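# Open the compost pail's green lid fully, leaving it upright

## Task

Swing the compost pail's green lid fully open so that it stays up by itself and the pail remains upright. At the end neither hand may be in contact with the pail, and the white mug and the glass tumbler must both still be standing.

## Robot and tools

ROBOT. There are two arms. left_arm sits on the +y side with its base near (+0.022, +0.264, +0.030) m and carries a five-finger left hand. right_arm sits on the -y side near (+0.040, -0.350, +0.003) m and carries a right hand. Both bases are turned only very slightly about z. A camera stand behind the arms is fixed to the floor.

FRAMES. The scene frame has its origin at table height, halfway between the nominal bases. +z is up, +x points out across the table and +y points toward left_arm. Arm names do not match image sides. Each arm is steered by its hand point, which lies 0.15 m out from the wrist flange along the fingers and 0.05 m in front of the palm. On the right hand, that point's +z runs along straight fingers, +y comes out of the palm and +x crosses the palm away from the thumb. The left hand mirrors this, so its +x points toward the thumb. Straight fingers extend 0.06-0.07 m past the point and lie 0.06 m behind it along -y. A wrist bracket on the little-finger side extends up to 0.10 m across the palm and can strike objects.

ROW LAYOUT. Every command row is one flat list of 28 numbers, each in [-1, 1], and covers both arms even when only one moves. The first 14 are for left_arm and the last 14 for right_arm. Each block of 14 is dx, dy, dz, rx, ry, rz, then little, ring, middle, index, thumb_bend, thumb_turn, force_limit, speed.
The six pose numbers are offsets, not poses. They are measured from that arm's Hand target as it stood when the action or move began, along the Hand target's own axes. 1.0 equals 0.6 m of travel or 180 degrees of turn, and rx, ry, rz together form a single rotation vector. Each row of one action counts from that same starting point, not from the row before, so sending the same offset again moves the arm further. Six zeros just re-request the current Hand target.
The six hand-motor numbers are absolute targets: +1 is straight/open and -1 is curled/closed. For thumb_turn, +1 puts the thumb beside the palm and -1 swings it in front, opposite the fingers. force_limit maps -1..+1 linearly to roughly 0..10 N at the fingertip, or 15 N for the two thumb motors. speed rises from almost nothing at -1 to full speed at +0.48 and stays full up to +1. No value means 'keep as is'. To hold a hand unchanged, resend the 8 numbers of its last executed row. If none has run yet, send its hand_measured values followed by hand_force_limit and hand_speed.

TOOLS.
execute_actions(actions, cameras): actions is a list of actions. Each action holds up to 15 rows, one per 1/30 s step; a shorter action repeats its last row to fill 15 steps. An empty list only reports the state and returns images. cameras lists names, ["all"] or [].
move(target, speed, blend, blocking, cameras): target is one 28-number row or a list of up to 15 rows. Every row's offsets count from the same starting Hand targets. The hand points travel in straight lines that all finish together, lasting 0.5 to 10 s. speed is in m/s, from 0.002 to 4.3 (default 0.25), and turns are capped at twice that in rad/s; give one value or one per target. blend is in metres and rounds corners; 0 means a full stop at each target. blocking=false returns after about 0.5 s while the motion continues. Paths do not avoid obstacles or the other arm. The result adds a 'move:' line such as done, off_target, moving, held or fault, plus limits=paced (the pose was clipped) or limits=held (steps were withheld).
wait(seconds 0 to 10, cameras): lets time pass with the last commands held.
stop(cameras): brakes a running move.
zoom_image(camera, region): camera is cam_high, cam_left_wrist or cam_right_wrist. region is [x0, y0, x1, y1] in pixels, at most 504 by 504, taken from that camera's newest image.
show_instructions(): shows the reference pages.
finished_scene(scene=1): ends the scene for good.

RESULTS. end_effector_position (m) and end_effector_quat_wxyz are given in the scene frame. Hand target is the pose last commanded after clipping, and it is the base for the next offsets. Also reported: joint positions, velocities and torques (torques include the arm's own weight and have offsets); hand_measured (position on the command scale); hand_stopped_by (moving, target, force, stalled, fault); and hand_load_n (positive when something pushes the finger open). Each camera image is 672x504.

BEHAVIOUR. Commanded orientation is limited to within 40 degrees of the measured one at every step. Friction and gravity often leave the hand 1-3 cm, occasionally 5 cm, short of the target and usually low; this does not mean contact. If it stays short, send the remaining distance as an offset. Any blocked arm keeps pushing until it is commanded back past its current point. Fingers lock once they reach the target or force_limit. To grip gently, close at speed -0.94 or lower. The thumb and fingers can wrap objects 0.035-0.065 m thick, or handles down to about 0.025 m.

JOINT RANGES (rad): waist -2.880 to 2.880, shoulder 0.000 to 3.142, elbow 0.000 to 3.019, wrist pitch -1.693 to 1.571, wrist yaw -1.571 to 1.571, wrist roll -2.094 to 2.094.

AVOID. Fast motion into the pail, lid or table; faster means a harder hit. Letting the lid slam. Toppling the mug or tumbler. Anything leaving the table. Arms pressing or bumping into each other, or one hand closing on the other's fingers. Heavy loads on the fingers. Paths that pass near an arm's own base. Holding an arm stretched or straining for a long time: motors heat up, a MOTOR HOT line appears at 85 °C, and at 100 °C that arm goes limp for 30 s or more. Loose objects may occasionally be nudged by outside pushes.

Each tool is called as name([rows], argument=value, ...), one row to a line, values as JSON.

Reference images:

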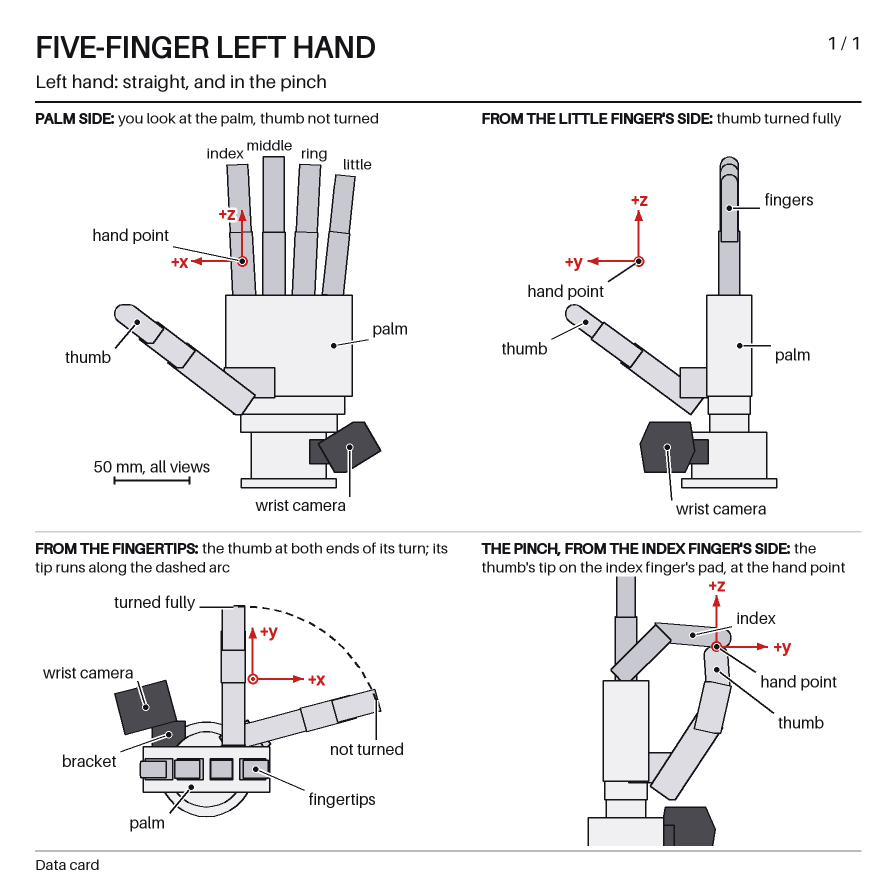

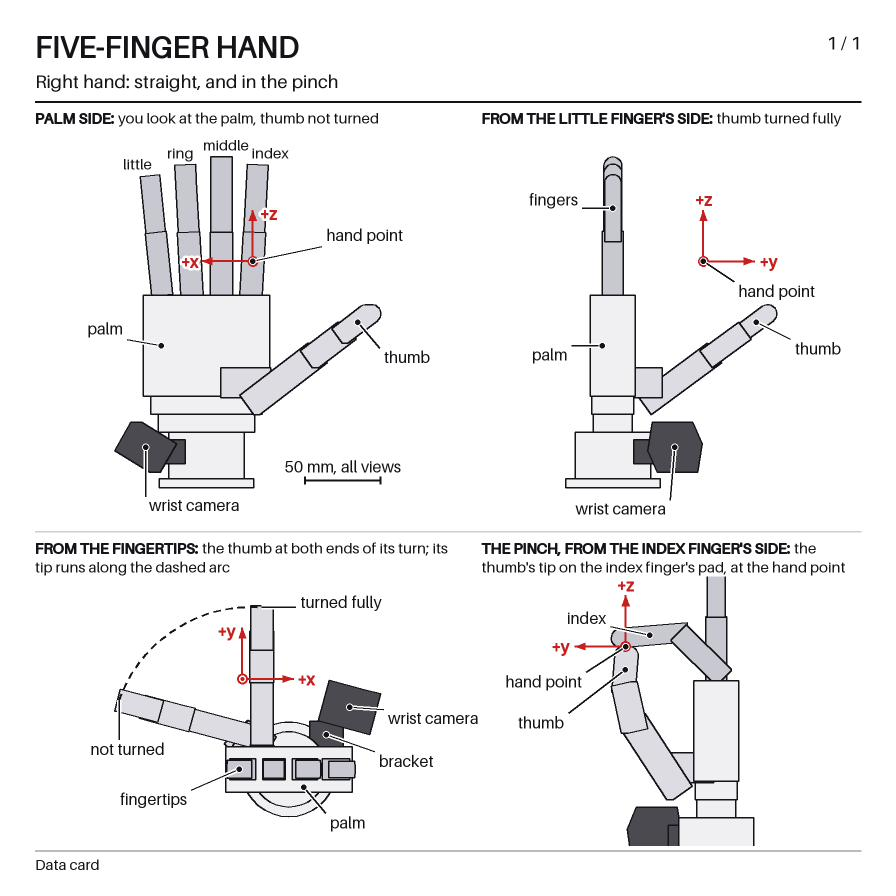

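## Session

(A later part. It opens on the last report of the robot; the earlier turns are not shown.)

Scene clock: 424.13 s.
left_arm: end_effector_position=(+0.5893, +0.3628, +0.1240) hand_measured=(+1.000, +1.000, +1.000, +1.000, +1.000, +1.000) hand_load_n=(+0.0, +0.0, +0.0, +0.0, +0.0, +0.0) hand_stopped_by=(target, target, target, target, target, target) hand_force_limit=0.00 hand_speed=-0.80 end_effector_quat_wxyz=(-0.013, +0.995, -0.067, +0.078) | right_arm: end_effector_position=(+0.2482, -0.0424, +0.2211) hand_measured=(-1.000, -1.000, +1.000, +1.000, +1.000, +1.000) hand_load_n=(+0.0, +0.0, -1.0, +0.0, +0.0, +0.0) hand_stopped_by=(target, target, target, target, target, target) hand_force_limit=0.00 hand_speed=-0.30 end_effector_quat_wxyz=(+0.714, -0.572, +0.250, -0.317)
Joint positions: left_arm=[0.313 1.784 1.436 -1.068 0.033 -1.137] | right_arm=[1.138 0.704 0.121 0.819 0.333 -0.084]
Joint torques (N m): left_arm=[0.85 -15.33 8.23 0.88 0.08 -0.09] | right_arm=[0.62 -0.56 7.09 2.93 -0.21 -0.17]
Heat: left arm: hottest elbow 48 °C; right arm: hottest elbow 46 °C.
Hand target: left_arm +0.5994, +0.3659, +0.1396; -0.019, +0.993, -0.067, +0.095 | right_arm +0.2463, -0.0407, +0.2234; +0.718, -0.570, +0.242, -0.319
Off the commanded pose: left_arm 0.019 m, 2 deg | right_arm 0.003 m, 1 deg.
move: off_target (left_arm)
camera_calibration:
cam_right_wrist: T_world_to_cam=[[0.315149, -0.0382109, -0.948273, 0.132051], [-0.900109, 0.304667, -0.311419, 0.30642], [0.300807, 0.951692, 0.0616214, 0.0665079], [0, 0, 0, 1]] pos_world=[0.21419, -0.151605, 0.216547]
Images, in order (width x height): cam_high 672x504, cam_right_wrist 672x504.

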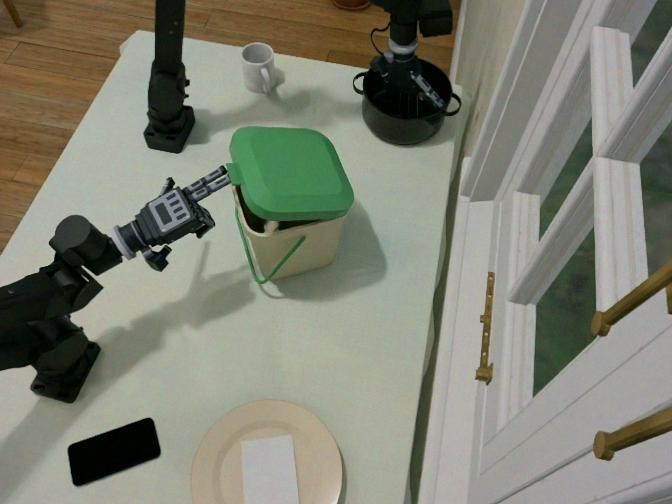

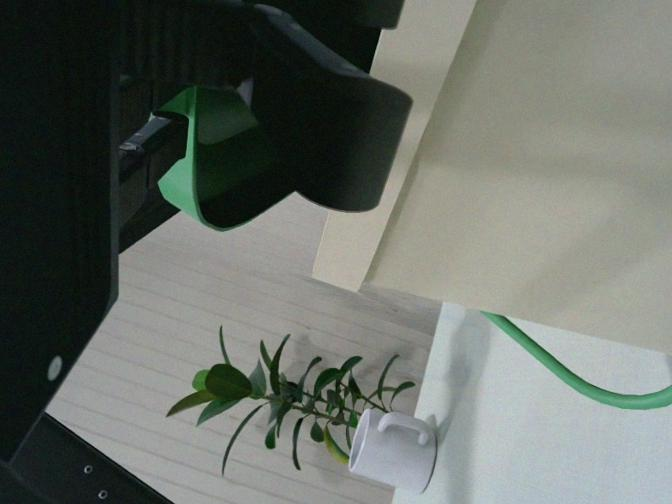

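move([
  [0,0,0,0,0,0,1,1,1,1,1,1,0,-0.8,0.0225,-0.014,0.0285,0,0,0.0,-1,-1,1,1,1,1,0,-0.3],
  [0,0,0,0,0,0,1,1,1,1,1,1,0,-0.8,0.045,-0.0473,0.0915,0,0,0.0,-1,-1,1,1,1,1,0,-0.3],
], speed=0.06, blend=[0.005,0], cameras=["cam_high","cam_right_wrist"])

zoom_image(camera="cam_high", region=[160, 110, 360, 290])

Scene clock: 448.33 s.
left_arm: end_effector_position=(+0.5893, +0.3628, +0.1240) hand_measured=(+1.000, +1.000, +1.000, +1.000, +1.000, +1.000) hand_load_n=(+0.0, +0.0, +0.0, +0.0, +0.0, +0.0) hand_stopped_by=(target, target, target, target, target, target) hand_force_limit=0.00 hand_speed=-0.80 end_effector_quat_wxyz=(-0.013, +0.995, -0.067, +0.078) | right_arm: end_effector_position=(+0.2874, -0.0365, +0.2428) hand_measured=(-1.000, -1.000, +1.000, +1.000, +1.000, +1.000) hand_load_n=(+0.0, +0.0, +0.0, +0.0, +0.0, +0.0) hand_stopped_by=(target, target, target, target, target, target) hand_force_limit=0.00 hand_speed=-0.30 end_effector_quat_wxyz=(+0.710, -0.582, +0.236, -0.319)
Joint positions: left_arm=[0.313 1.784 1.436 -1.068 0.033 -1.137] | right_arm=[0.96 0.767 0.219 0.763 0.138 -0.066]
Joint torques (N m): left_arm=[0.85 -15.38 8.24 0.87 0.08 -0.09] | right_arm=[-0.97 -0.79 10.85 1.59 -0.03 0.14]
Heat: left arm: hottest elbow 48 °C; right arm: hottest elbow 43 °C.
Hand target: left_arm +0.5994, +0.3659, +0.1396; -0.019, +0.993, -0.067, +0.095 | right_arm +0.2986, -0.0283, +0.2642; +0.717, -0.570, +0.242, -0.320
Off the commanded pose: left_arm 0.019 m, 2 deg | right_arm 0.026 m, 2 deg.
move: off_target (left_arm, right_arm)
camera_calibration:
cam_right_wrist: T_world_to_cam=[[0.328542, -0.0603433, -0.94256, 0.134431], [-0.900426, 0.28125, -0.331862, 0.350803], [0.28512, 0.957735, 0.0380678, 0.05819], [0, 0, 0, 1]] pos_world=[0.255115, -0.146282, 0.240912]
Images, in order (width x height): cam_high 672x504, cam_right_wrist 672x504.

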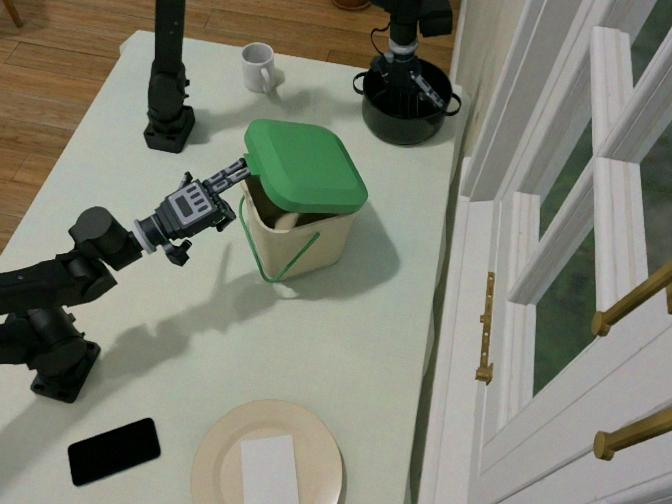

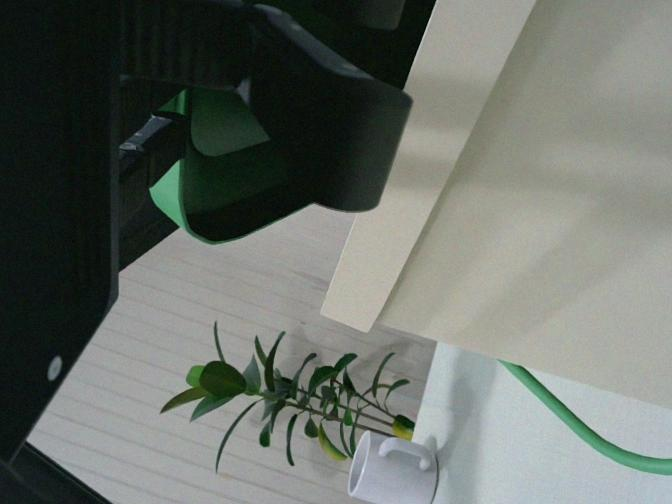

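Scaled by 2.520.

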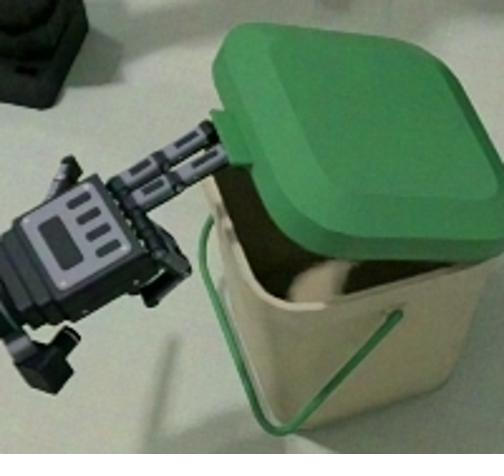

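zoom_image(camera="cam_high", region=[230, 180, 390, 310])

Scaled by 3.150.

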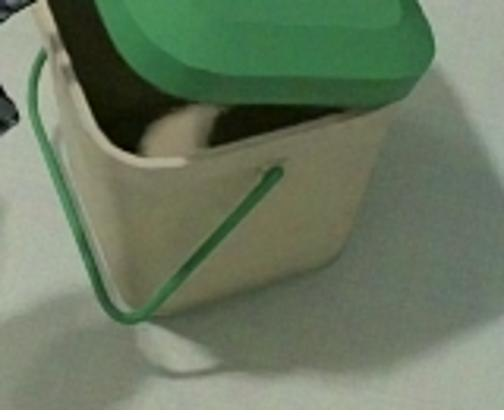

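move([
  [0,0,0,0,0,0,1,1,1,1,1,1,0,-0.8,0,-0.0045,-0.02,0,0,0.0,-1,-1,1,1,1,1,0,-0.3],
  [0,0,0,0,0,0,1,1,1,1,1,1,0,-0.8,0,-0.0045,-0.02,0,0,0.0,-1,-1,1,-1,1,1,0,-0.3],
], speed=0.06, cameras=["cam_high","cam_right_wrist"])

zoom_image(camera="cam_high", region=[160, 110, 400, 310])

Scene clock: 477.97 s.
left_arm: end_effector_position=(+0.5893, +0.3628, +0.1240) hand_measured=(+1.000, +1.000, +1.000, +1.000, +1.000, +1.000) hand_load_n=(+0.0, +0.0, +0.0, +0.0, +0.0, +0.0) hand_stopped_by=(target, target, target, target, target, target) hand_force_limit=0.00 hand_speed=-0.80 end_effector_quat_wxyz=(-0.013, +0.995, -0.067, +0.078) | right_arm: end_effector_position=(+0.2857, -0.0409, +0.2458) hand_measured=(-1.000, -1.000, +1.000, -1.000, +1.000, +1.000) hand_load_n=(+0.0, +0.0, -0.5, +0.0, +0.0, +0.0) hand_stopped_by=(target, target, target, target, target, target) hand_force_limit=0.00 hand_speed=-0.30 end_effector_quat_wxyz=(+0.708, -0.582, +0.240, -0.321)
Joint positions: left_arm=[0.313 1.784 1.436 -1.068 0.033 -1.137] | right_arm=[0.96 0.727 0.219 0.72 0.145 -0.066]
Joint torques (N m): left_arm=[0.97 -15.38 8.25 0.87 0.09 -0.09] | right_arm=[-0.15 -2.37 9.62 1.69 0.01 0.13]
Heat: left arm: hottest elbow 48 °C; right arm: hottest elbow 48 °C.
Hand target: left_arm +0.5994, +0.3659, +0.1396; -0.019, +0.993, -0.067, +0.095 | right_arm +0.2895, -0.0367, +0.2641; +0.718, -0.570, +0.242, -0.320
Off the commanded pose: left_arm 0.019 m, 2 deg | right_arm 0.019 m, 2 deg.
move: off_target (left_arm, right_arm); target 2's new numbers were sent with right_arm's hand 0.019 m and 2 deg from that target
camera_calibration:
cam_right_wrist: T_world_to_cam=[[0.324825, -0.0638506, -0.943616, 0.138776], [-0.899466, 0.287518, -0.329082, 0.350869], [0.292319, 0.955645, 0.0359617, 0.061284], [0, 0, 0, 1]] pos_world=[0.252602, -0.150586, 0.244212]
Images, in order (width x height): cam_high 672x504, cam_right_wrist 672x504.

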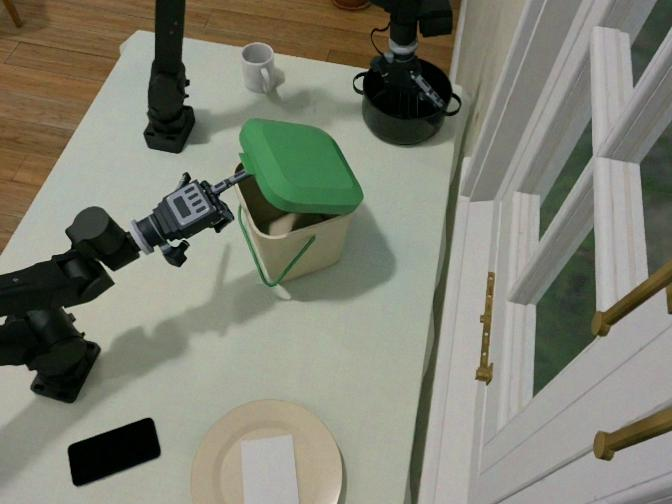

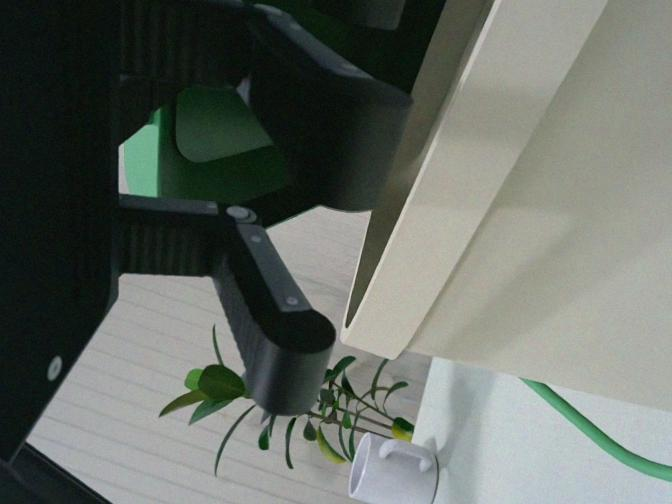

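Scaled by 2.100.

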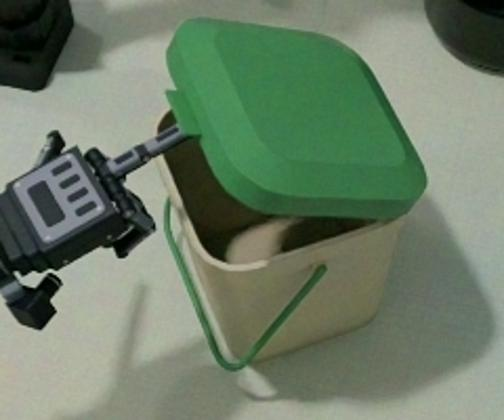

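move([
  [0,0,0,0,0,0,1,1,1,1,1,1,0,-0.8,0,-0.058,0.0805,0,0,0.0,-1,-1,1,-1,1,1,0,-0.3],
], speed=0.06, cameras=["cam_high","cam_right_wrist"])

zoom_image(camera="cam_high", region=[160, 110, 400, 310])

Scene clock: 492.80 s.
left_arm: end_effector_position=(+0.5893, +0.3628, +0.1240) hand_measured=(+1.000, +1.000, +1.000, +1.000, +1.000, +1.000) hand_load_n=(+0.0, +0.0, +0.0, +0.0, +0.0, +0.0) hand_stopped_by=(target, target, target, target, target, target) hand_force_limit=0.00 hand_speed=-0.80 end_effector_quat_wxyz=(-0.013, +0.995, -0.067, +0.078) | right_arm: end_effector_position=(+0.3080, -0.0188, +0.2781) hand_measured=(-1.000, -1.000, +1.000, -1.000, +1.000, +1.000) hand_load_n=(+0.0, +0.0, -0.5, +0.0, +0.0, +0.0) hand_stopped_by=(target, target, target, target, target, target) hand_force_limit=0.00 hand_speed=-0.30 end_effector_quat_wxyz=(+0.703, -0.588, +0.241, -0.319)
Joint positions: left_arm=[0.313 1.784 1.436 -1.068 0.033 -1.137] | right_arm=[0.943 0.791 0.349 0.636 0.129 -0.063]
Joint torques (N m): left_arm=[0.85 -15.27 8.24 0.88 0.08 -0.09] | right_arm=[-0.67 -2.43 11.74 1.89 -0.17 0.17]
Heat: left arm: hottest elbow 48 °C; right arm: hottest elbow 48 °C.
Hand target: left_arm +0.5994, +0.3659, +0.1396; -0.019, +0.993, -0.067, +0.095 | right_arm +0.3175, -0.0098, +0.3092; +0.718, -0.570, +0.242, -0.320
Off the commanded pose: left_arm 0.019 m, 2 deg | right_arm 0.034 m, 3 deg.
move: off_target (left_arm, right_arm)
camera_calibration:
cam_right_wrist: T_world_to_cam=[[0.315314, -0.0770425, -0.945855, 0.166683], [-0.902682, 0.283189, -0.323988, 0.374714], [0.292817, 0.955965, 0.0197486, 0.0368272], [0, 0, 0, 1]] pos_world=[0.274907, -0.128479, 0.278334]
Images, in order (width x height): cam_high 672x504, cam_right_wrist 672x504.

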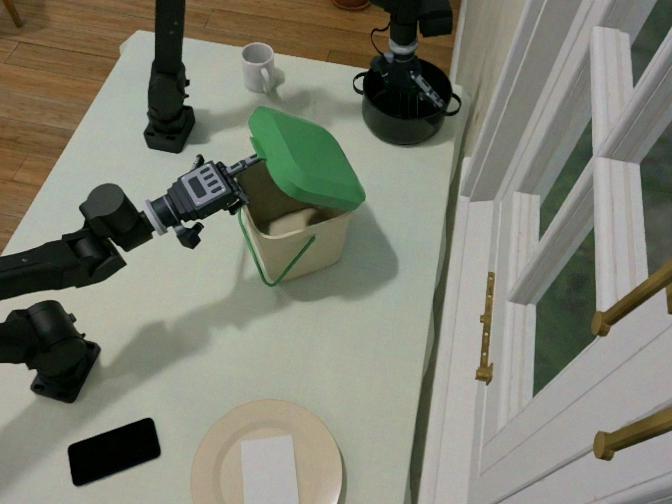

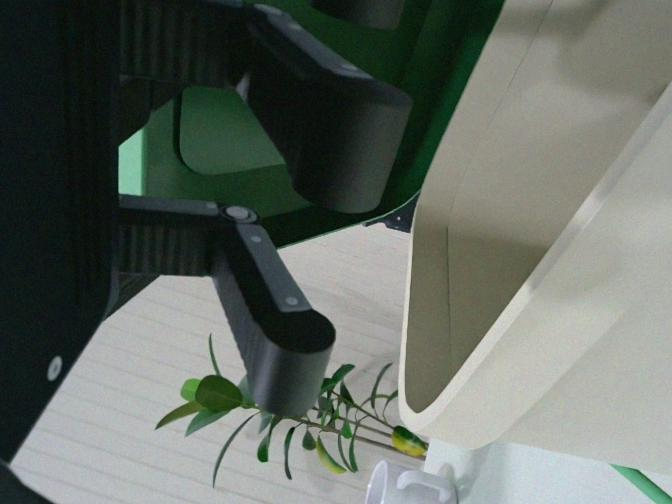

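Scaled by 2.100.

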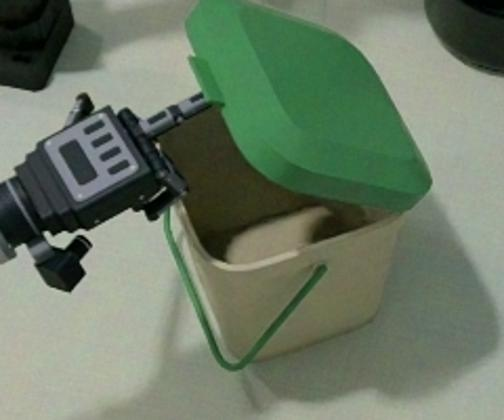

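move([
  [0,0,0,0,0,0,1,1,1,1,1,1,0,-0.8,0.013,-0.046,0.065,0,0,0.0,-1,-1,1,-1,1,1,0,-0.3],
  [0,0,0,0,0,0,1,1,1,1,1,1,0,-0.8,0.025,-0.069,0.118,0,0,0.0,-1,-1,1,-1,1,1,0,-0.3],
], speed=0.06, blend=[0.01,0], cameras=["cam_high","cam_right_wrist"])

zoom_image(camera="cam_high", region=[160, 90, 400, 290])

Scene clock: 502.10 s.
left_arm: end_effector_position=(+0.5893, +0.3628, +0.1240) hand_measured=(+1.000, +1.000, +1.000, +1.000, +1.000, +1.000) hand_load_n=(+0.0, +0.0, +0.0, +0.0, +0.0, +0.0) hand_stopped_by=(target, target, target, target, target, target) hand_force_limit=0.00 hand_speed=-0.80 end_effector_quat_wxyz=(-0.013, +0.995, -0.067, +0.078) | right_arm: end_effector_position=(+0.3599, +0.0128, +0.3311) hand_measured=(-1.000, -1.000, +1.000, -1.000, +1.000, +1.000) hand_load_n=(+0.0, +0.0, -0.5, +0.0, +0.0, +0.0) hand_stopped_by=(target, target, target, target, target, target) hand_force_limit=0.00 hand_speed=-0.30 end_effector_quat_wxyz=(+0.701, -0.591, +0.242, -0.317)
Joint positions: left_arm=[0.313 1.784 1.436 -1.068 0.033 -1.137] | right_arm=[0.869 0.931 0.567 0.549 0.055 -0.046]
Joint torques (N m): left_arm=[0.91 -15.33 8.23 0.9 0.08 -0.09] | right_arm=[-0.73 -5.19 12.3 1.96 -0.13 0.16]
Heat: left arm: hottest elbow 49 °C; right arm: hottest elbow 49 °C.
Hand target: left_arm +0.5994, +0.3659, +0.1396; -0.019, +0.993, -0.067, +0.095 | right_arm +0.3705, +0.0199, +0.3662; +0.717, -0.570, +0.242, -0.320
Off the commanded pose: left_arm 0.019 m, 2 deg | right_arm 0.037 m, 3 deg.
move: off_target (left_arm, right_arm)
camera_calibration:
cam_right_wrist: T_world_to_cam=[[0.30915, -0.0795753, -0.947678, 0.205755], [-0.905371, 0.280378, -0.318892, 0.429111], [0.291084, 0.956585, 0.014634, -0.00728057], [0, 0, 0, 1]] pos_world=[0.327014, -0.0969758, 0.331936]
Images, in order (width x height): cam_high 672x504, cam_right_wrist 672x504.

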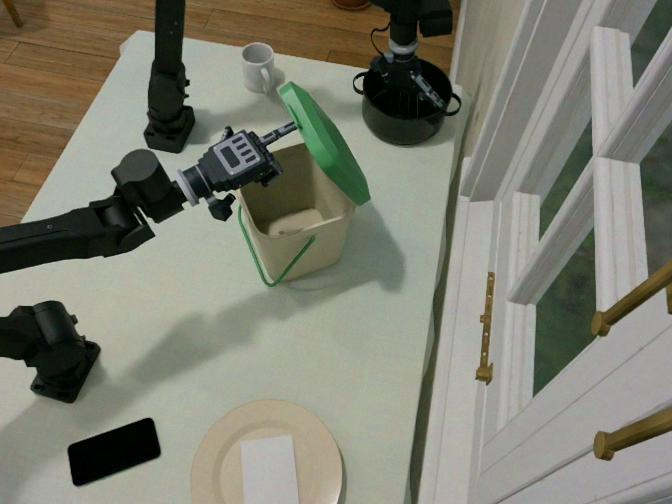

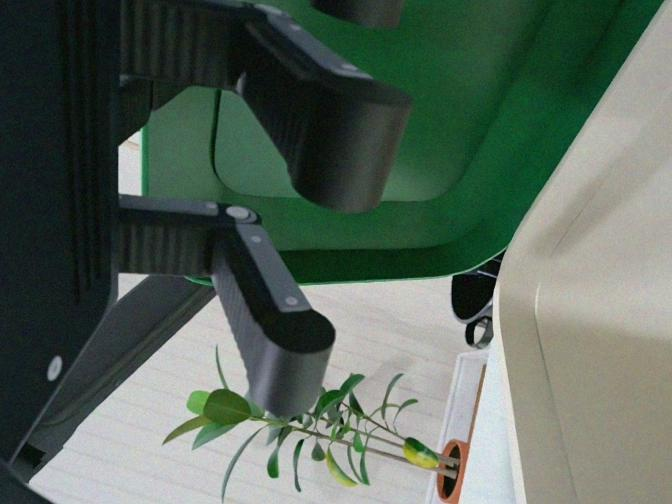

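Scaled by 2.100.

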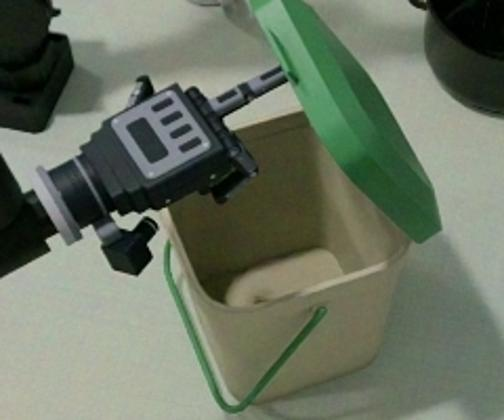

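move([
  [0,0,0,0,0,0,1,1,1,1,1,1,0,-0.8,0.022,0.016,0.090,0,0,0.0,-1,-1,1,-1,1,1,0,-0.3],
], speed=0.05, cameras=["cam_high","cam_right_wrist"])

zoom_image(camera="cam_high", region=[200, 50, 440, 290])

Scene clock: 515.97 s.
left_arm: end_effector_position=(+0.5893, +0.3628, +0.1240) hand_measured=(+1.000, +1.000, +1.000, +1.000, +1.000, +1.000) hand_load_n=(+0.0, +0.0, +0.0, +0.0, +0.0, +0.0) hand_stopped_by=(target, target, target, target, target, target) hand_force_limit=0.00 hand_speed=-0.80 end_effector_quat_wxyz=(-0.013, +0.995, -0.067, +0.078) | right_arm: end_effector_position=(+0.4076, +0.0401, +0.3382) hand_measured=(-1.000, -1.000, +1.000, -1.000, +1.000, +1.000) hand_load_n=(+0.0, +0.0, +0.0, +0.0, +0.0, -0.5) hand_stopped_by=(target, target, target, target, target, target) hand_force_limit=0.00 hand_speed=-0.30 end_effector_quat_wxyz=(+0.700, -0.592, +0.244, -0.316)
Joint positions: left_arm=[0.313 1.784 1.436 -1.068 0.033 -1.137] | right_arm=[0.821 1.097 0.691 0.587 0.008 -0.034]
Joint torques (N m): left_arm=[0.85 -15.27 8.21 0.84 0.09 -0.09] | right_arm=[-0.67 -7.36 11.67 2.78 -0.13 0.16]
Motor temperatures (°C): left_arm=[28 40 49 27 27 25] | right_arm=[27 29 51 27 27 28]
Heat: left arm: hottest elbow 49 °C; right arm: hottest elbow 51 °C.
Hand target: left_arm +0.5994, +0.3659, +0.1396; -0.019, +0.993, -0.067, +0.095 | right_arm +0.4196, +0.0475, +0.3698; +0.718, -0.569, +0.242, -0.319
Off the commanded pose: left_arm 0.019 m, 2 deg | right_arm 0.034 m, 3 deg.
move: off_target (left_arm, right_arm)
camera_calibration:
cam_right_wrist: T_world_to_cam=[[0.303669, -0.0807418, -0.94935, 0.202835], [-0.907155, 0.280135, -0.313997, 0.465998], [0.291299, 0.956559, 0.0118227, -0.0466147], [0, 0, 0, 1]] pos_world=[0.374717, -0.0695753, 0.339435]
Images, in order (width x height): cam_high 672x504, cam_right_wrist 672x504.

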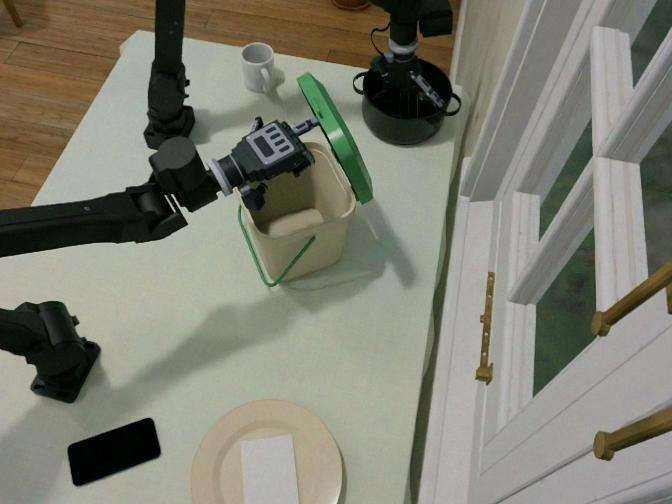

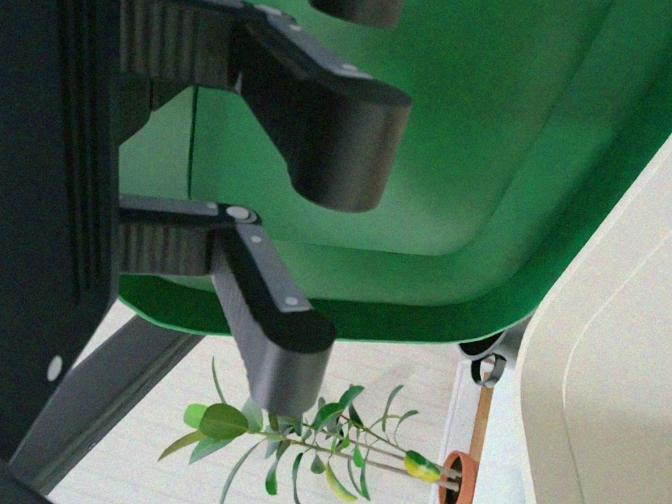

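Scaled by 2.100.

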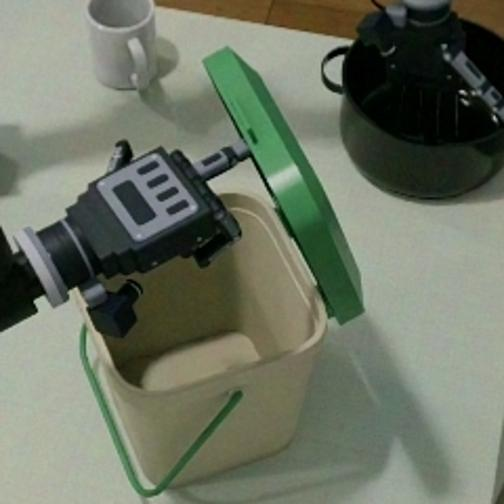

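move([
  [0,0,0,0,0,0,1,1,1,1,1,1,0,-0.8,0.011,0.052,0.0375,0,0,0.0,-1,-1,1,-1,1,1,0,-0.3],
], speed=0.04, cameras=["cam_high","cam_right_wrist"])

zoom_image(camera="cam_high", region=[200, 50, 440, 290])

Scene clock: 526.07 s.
left_arm: end_effector_position=(+0.5893, +0.3628, +0.1240) hand_measured=(+1.000, +1.000, +1.000, +1.000, +1.000, +1.000) hand_load_n=(+0.0, +0.0, +0.0, +0.0, +0.0, +0.0) hand_stopped_by=(target, target, target, target, target, target) hand_force_limit=0.00 hand_speed=-0.80 end_effector_quat_wxyz=(-0.013, +0.995, -0.067, +0.078) | right_arm: end_effector_position=(+0.4327, +0.0543, +0.3155) hand_measured=(-1.000, -1.000, +1.000, -1.000, +1.000, +1.000) hand_load_n=(+0.0, +0.0, +0.0, +0.0, +0.0, -0.5) hand_stopped_by=(target, target, target, target, target, target) hand_force_limit=0.00 hand_speed=-0.30 end_effector_quat_wxyz=(+0.700, -0.592, +0.245, -0.316)
Joint positions: left_arm=[0.313 1.784 1.436 -1.068 0.033 -1.137] | right_arm=[0.802 1.216 0.711 0.686 -0.01 -0.029]
Joint torques (N m): left_arm=[0.85 -15.33 8.24 0.87 0.08 -0.09] | right_arm=[-0.73 -8.94 11.25 2.8 -0.15 0.14]
Heat: left arm: hottest elbow 49 °C; right arm: hottest elbow 52 °C.
Hand target: left_arm +0.5994, +0.3659, +0.1396; -0.019, +0.993, -0.067, +0.095 | right_arm +0.4458, +0.0621, +0.3446; +0.717, -0.570, +0.242, -0.319
Off the commanded pose: left_arm 0.019 m, 2 deg | right_arm 0.033 m, 3 deg.
move: off_target (left_arm, right_arm)
camera_calibration:
cam_right_wrist: T_world_to_cam=[[0.303372, -0.0796661, -0.949536, 0.174884], [-0.907062, 0.281118, -0.313388, 0.477331], [0.291898, 0.956361, 0.0130213, -0.0678382], [0, 0, 0, 1]] pos_world=[0.399716, -0.0553764, 0.316532]
Images, in order (width x height): cam_high 672x504, cam_right_wrist 672x504.

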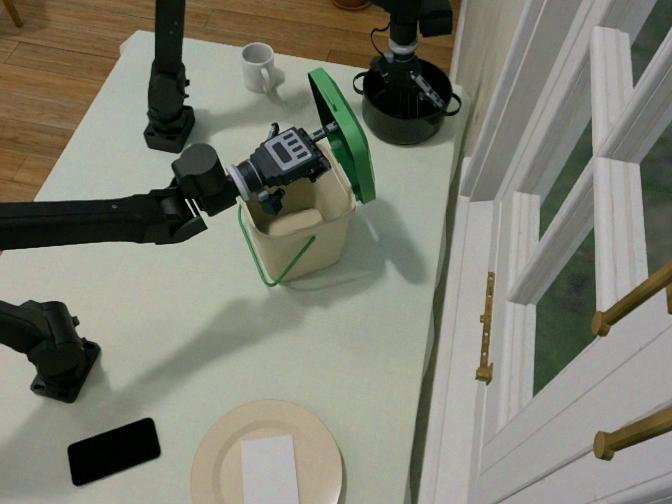

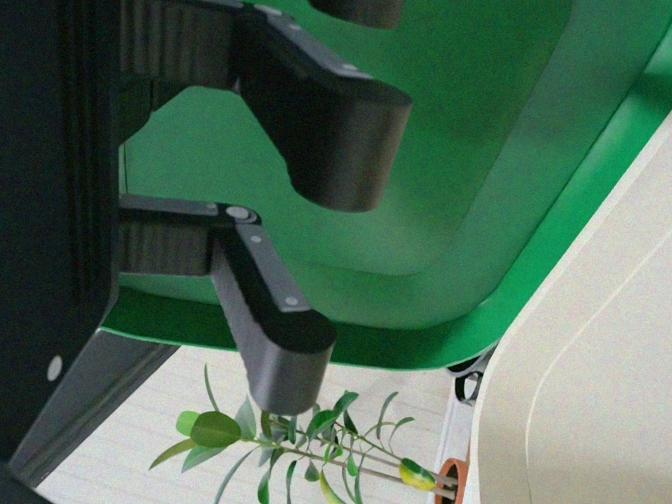

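Scaled by 2.100.

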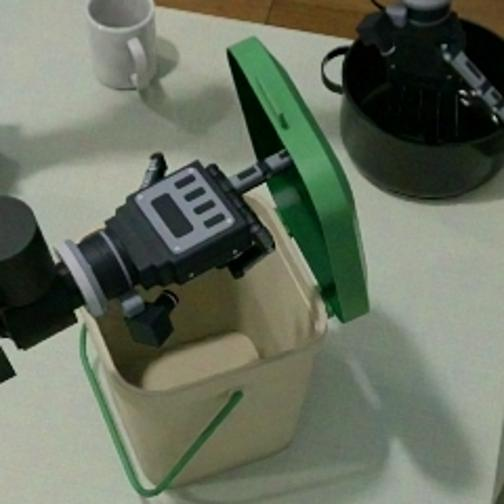

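move([
  [0,0,0,0,0,0,1,1,1,1,1,1,0,-0.8,0.0095,0.018,0.0375,0,0,0.0,-1,-1,1,-1,1,1,0,-0.3],
], speed=0.04, cameras=["cam_high","cam_right_wrist"])

zoom_image(camera="cam_high", region=[200, 50, 440, 290])

Scene clock: 534.63 s.
left_arm: end_effector_position=(+0.5893, +0.3628, +0.1240) hand_measured=(+1.000, +1.000, +1.000, +1.000, +1.000, +1.000) hand_load_n=(+0.0, +0.0, +0.0, +0.0, +0.0, +0.0) hand_stopped_by=(target, target, target, target, target, target) hand_force_limit=0.00 hand_speed=-0.80 end_effector_quat_wxyz=(-0.013, +0.995, -0.067, +0.078) | right_arm: end_effector_position=(+0.4541, +0.0666, +0.3132) hand_measured=(-1.000, -1.000, +1.000, -1.000, +1.000, +1.000) hand_load_n=(+0.0, +0.0, +0.0, +0.0, +0.0, +0.0) hand_stopped_by=(target, target, target, target, target, target) hand_force_limit=0.00 hand_speed=-0.30 end_effector_quat_wxyz=(+0.702, -0.590, +0.244, -0.316)
Joint positions: left_arm=[0.313 1.784 1.436 -1.068 0.033 -1.137] | right_arm=[0.788 1.29 0.763 0.712 -0.024 -0.026]
Joint torques (N m): left_arm=[0.97 -15.44 8.24 0.87 0.08 -0.09] | right_arm=[-0.79 -9.93 11.07 2.77 -0.15 0.15]
Heat: left arm: hottest elbow 49 °C; right arm: hottest elbow 52 °C.
Hand target: left_arm +0.5994, +0.3659, +0.1396; -0.019, +0.993, -0.067, +0.095 | right_arm +0.4677, +0.0744, +0.3396; +0.718, -0.570, +0.242, -0.320
Off the commanded pose: left_arm 0.019 m, 2 deg | right_arm 0.031 m, 3 deg.
move: off_target (left_arm, right_arm)
camera_calibration:
cam_right_wrist: T_world_to_cam=[[0.305975, -0.0766948, -0.948945, 0.165564], [-0.906192, 0.28213, -0.314991, 0.492557], [0.291884, 0.956306, 0.0168244, -0.0870947], [0, 0, 0, 1]] pos_world=[0.421114, -0.0429781, 0.313728]
Images, in order (width x height): cam_high 672x504, cam_right_wrist 672x504.

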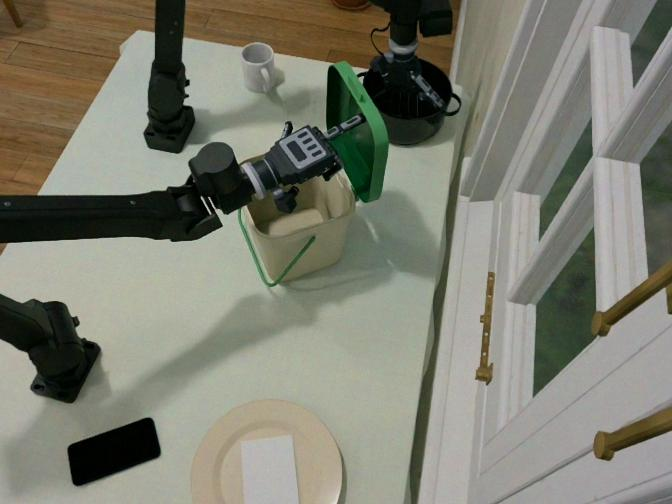

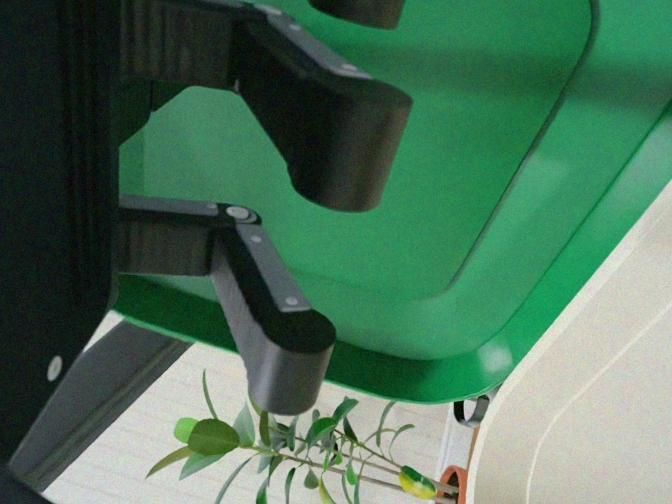

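Scaled by 2.100.

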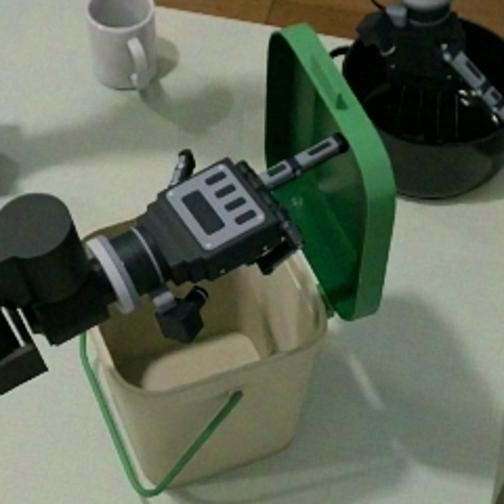

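move([
  [0,0,0,0,0,0,1,1,1,1,1,1,0,-0.8,0.0095,0.018,0.0375,0,0,0.0,-1,-1,1,-1,1,1,0,-0.3],
], speed=0.04, cameras=["cam_high","cam_right_wrist"])

zoom_image(camera="cam_high", region=[200, 50, 440, 290])

Scene clock: 540.00 s.
left_arm: end_effector_position=(+0.5893, +0.3628, +0.1240) hand_measured=(+1.000, +1.000, +1.000, +1.000, +1.000, +1.000) hand_load_n=(+0.0, +0.0, +0.0, +0.0, +0.0, +0.0) hand_stopped_by=(target, target, target, target, target, target) hand_force_limit=0.00 hand_speed=-0.80 end_effector_quat_wxyz=(-0.013, +0.995, -0.067, +0.078) | right_arm: end_effector_position=(+0.4754, +0.0791, +0.3098) hand_measured=(-1.000, -1.000, +1.000, -1.000, +1.000, +1.000) hand_load_n=(+0.0, +0.0, +0.0, +0.0, +0.0, +0.0) hand_stopped_by=(target, target, target, target, target, target) hand_force_limit=0.00 hand_speed=-0.30 end_effector_quat_wxyz=(+0.702, -0.589, +0.244, -0.316)
Joint positions: left_arm=[0.313 1.784 1.436 -1.068 0.033 -1.137] | right_arm=[0.776 1.362 0.818 0.732 -0.035 -0.023]
Joint torques (N m): left_arm=[0.91 -15.27 8.23 0.87 0.08 -0.1] | right_arm=[-0.67 -10.99 11 2.76 -0.15 0.16]
Heat: left arm: hottest elbow 49 °C; right arm: hottest elbow 52 °C.
Hand target: left_arm +0.5994, +0.3659, +0.1396; -0.019, +0.993, -0.067, +0.095 | right_arm +0.4895, +0.0868, +0.3344; +0.717, -0.570, +0.242, -0.319
Off the commanded pose: left_arm 0.019 m, 2 deg | right_arm 0.029 m, 3 deg.
move: off_target (left_arm, right_arm)
camera_calibration:
cam_right_wrist: T_world_to_cam=[[0.306738, -0.0749525, -0.948838, 0.15623], [-0.905928, 0.282742, -0.315201, 0.507283], [0.291902, 0.956263, 0.0188262, -0.105767], [0, 0, 0, 1]] pos_world=[0.442514, -0.030579, 0.310124]
Images, in order (width x height): cam_high 672x504, cam_right_wrist 672x504.

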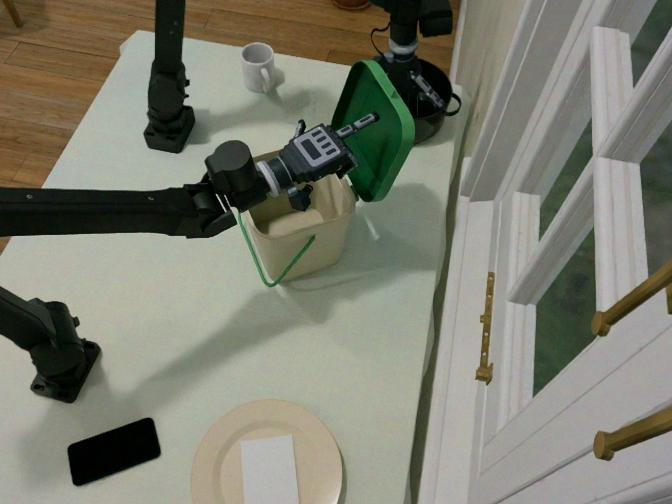

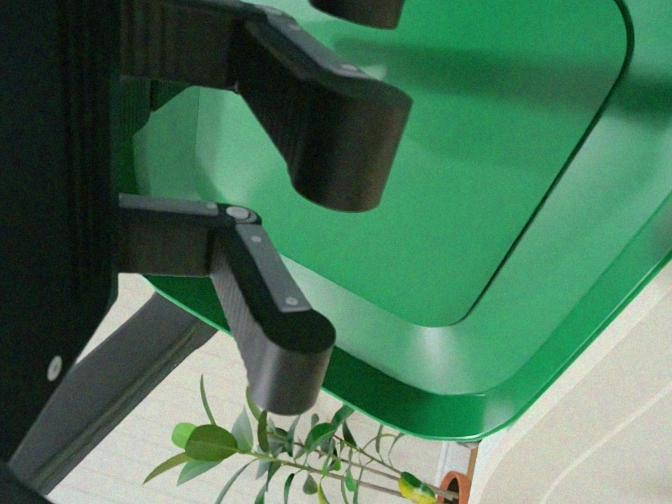

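Scaled by 2.100.

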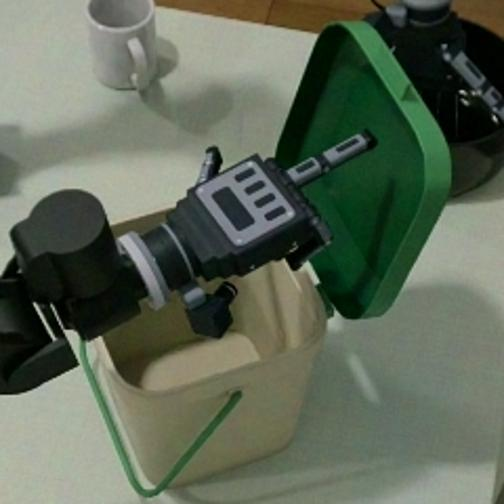

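move([
  [0,0,0,0,0,0,1,1,1,1,1,1,0,-0.8,0.0095,0.018,0.0375,0,0,0.0,-1,-1,1,-1,1,1,0,-0.3],
], speed=0.04, cameras=["cam_high","cam_right_wrist"])

zoom_image(camera="cam_high", region=[200, 50, 440, 290])

Scene clock: 548.23 s.
left_arm: end_effector_position=(+0.5893, +0.3628, +0.1240) hand_measured=(+1.000, +1.000, +1.000, +1.000, +1.000, +1.000) hand_load_n=(+0.0, +0.0, +0.0, +0.0, +0.0, +0.0) hand_stopped_by=(target, target, target, target, target, target) hand_force_limit=0.00 hand_speed=-0.80 end_effector_quat_wxyz=(-0.013, +0.995, -0.067, +0.078) | right_arm: end_effector_position=(+0.4970, +0.0916, +0.3061) hand_measured=(-1.000, -1.000, +1.000, -1.000, +1.000, +1.000) hand_load_n=(+0.0, +0.0, +0.0, +0.0, +0.0, -0.5) hand_stopped_by=(target, target, target, target, target, target) hand_force_limit=0.00 hand_speed=-0.30 end_effector_quat_wxyz=(+0.703, -0.589, +0.244, -0.316)
Joint positions: left_arm=[0.313 1.784 1.436 -1.068 0.033 -1.137] | right_arm=[0.764 1.432 0.875 0.746 -0.046 -0.021]
Joint torques (N m): left_arm=[0.91 -15.38 8.25 0.87 0.08 -0.09] | right_arm=[-0.73 -12.04 10.93 2.76 -0.15 0.16]
Heat: left arm: hottest elbow 49 °C; right arm: hottest elbow 51 °C.
Hand target: left_arm +0.5994, +0.3659, +0.1396; -0.019, +0.993, -0.067, +0.095 | right_arm +0.5114, +0.0991, +0.3294; +0.718, -0.570, +0.242, -0.319
Off the commanded pose: left_arm 0.019 m, 2 deg | right_arm 0.028 m, 3 deg.
move: off_target (left_arm, right_arm)
camera_calibration:
cam_right_wrist: T_world_to_cam=[[0.307336, -0.0736806, -0.948744, 0.146681], [-0.905698, 0.283266, -0.31539, 0.521988], [0.291985, 0.956207, 0.0203254, -0.124423], [0, 0, 0, 1]] pos_world=[0.464013, -0.0180798, 0.306322]
Images, in order (width x height): cam_high 672x504, cam_right_wrist 672x504.

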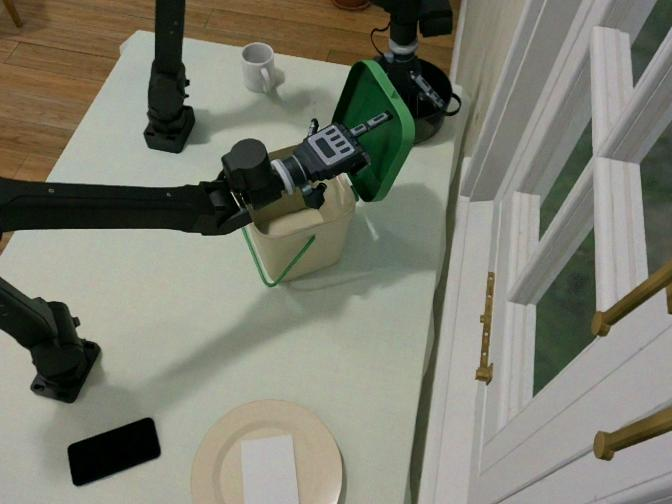

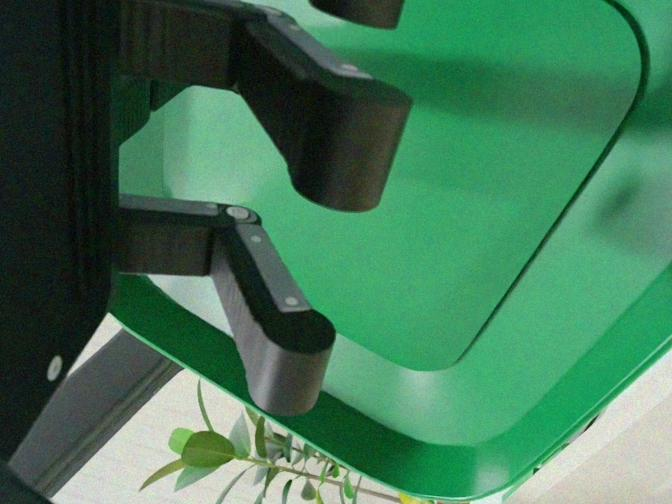

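Scaled by 2.100.

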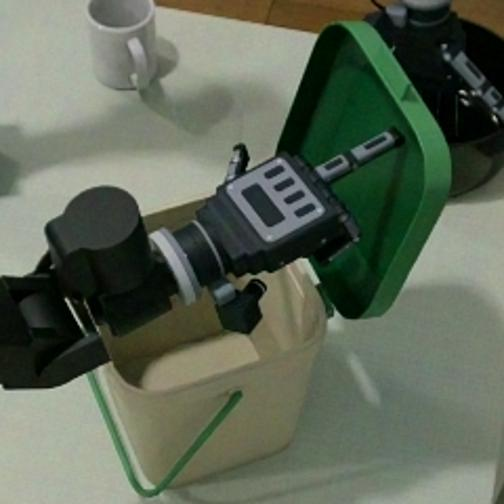

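move([
  [0,0,0,0,0,0,1,1,1,1,1,1,0,-0.8,-0.013,-0.05,-0.075,0,0,0.0,-1,-1,1,-1,1,1,0,-0.3],
  [0,0,0,0,0,0,1,1,1,1,1,1,0,-0.8,-0.079,-0.161,-0.378,0,0,0.0,-1,-1,1,-1,1,1,0,-0.3],
  [0,0,0,0,0,0,1,1,1,1,1,1,0,-0.8,-0.0857,-0.178,-0.5195,0,0,0.0,-1,-1,1,-1,1,1,0,-0.3],
], speed=0.12, blend=[0.02,0.03,0], cameras=["cam_high","cam_right_wrist"])

zoom_image(camera="cam_high", region=[200, 50, 440, 290])

Scene clock: 563.83 s.
left_arm: end_effector_position=(+0.5893, +0.3628, +0.1240) hand_measured=(+1.000, +1.000, +1.000, +1.000, +1.000, +1.000) hand_load_n=(+0.0, +0.0, +0.0, +0.0, +0.0, +0.0) hand_stopped_by=(target, target, target, target, target, target) hand_force_limit=0.00 hand_speed=-0.80 end_effector_quat_wxyz=(-0.013, +0.995, -0.067, +0.078) | right_arm: end_effector_position=(+0.2360, -0.0852, +0.3635) hand_measured=(-1.000, -1.000, +1.000, -1.000, +1.000, +1.000) hand_load_n=(+0.0, +0.0, +0.0, +0.0, +0.0, -0.5) hand_stopped_by=(target, target, target, target, target, target) hand_force_limit=0.00 hand_speed=-0.30 end_effector_quat_wxyz=(+0.722, -0.564, +0.247, -0.316)
Joint positions: left_arm=[0.313 1.784 1.436 -1.068 0.033 -1.137] | right_arm=[1.052 0.27 0.419 0.103 0.243 -0.061]
Joint torques (N m): left_arm=[0.91 -15.33 8.23 0.85 0.08 -0.08] | right_arm=[0.44 1.26 8.16 1.58 -0.02 -0.15]
Heat: left arm: hottest elbow 49 °C; right arm: hottest elbow 51 °C.
Hand target: left_arm +0.5994, +0.3659, +0.1396; -0.019, +0.993, -0.067, +0.095 | right_arm +0.2352, -0.0854, +0.3595; +0.718, -0.569, +0.242, -0.319
Off the commanded pose: left_arm 0.019 m, 2 deg | right_arm 0.004 m, 1 deg.
move: off_target (left_arm)
camera_calibration:
cam_right_wrist: T_world_to_cam=[[0.326534, -0.0184419, -0.945006, 0.2671], [-0.89846, 0.304412, -0.316391, 0.354246], [0.293506, 0.952362, 0.0828314, 0.0962853], [0, 0, 0, 1]] pos_world=[0.202798, -0.194609, 0.356516]
Images, in order (width x height): cam_high 672x504, cam_right_wrist 672x504.

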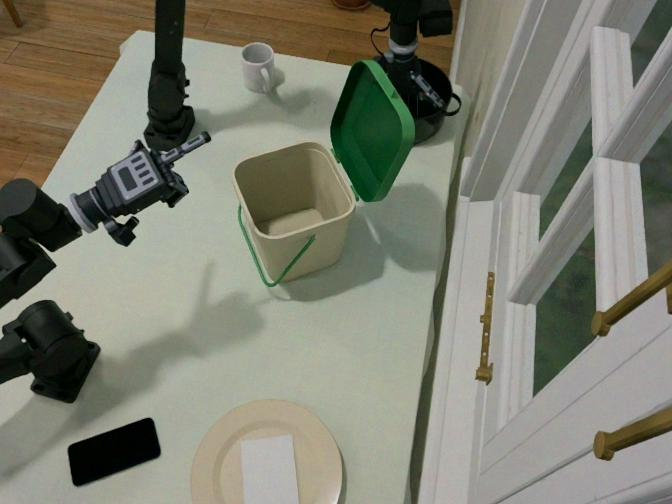

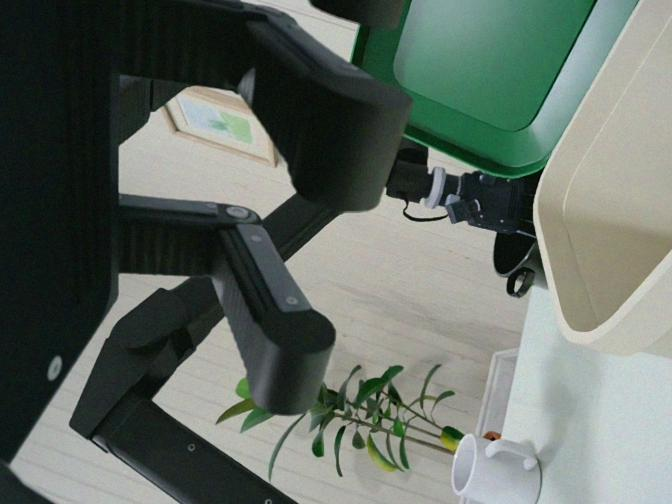

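Scaled by 2.100.

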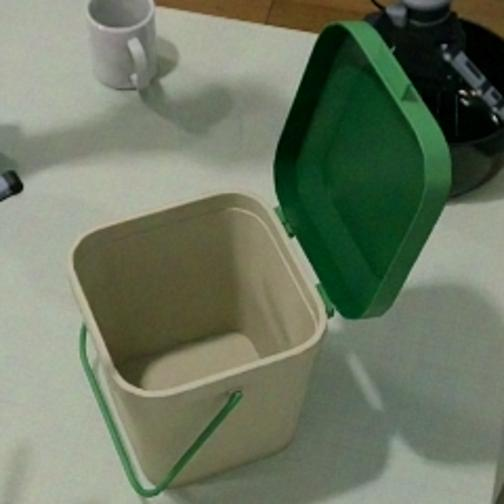

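finished_scene()

The scene is finished: the task was done.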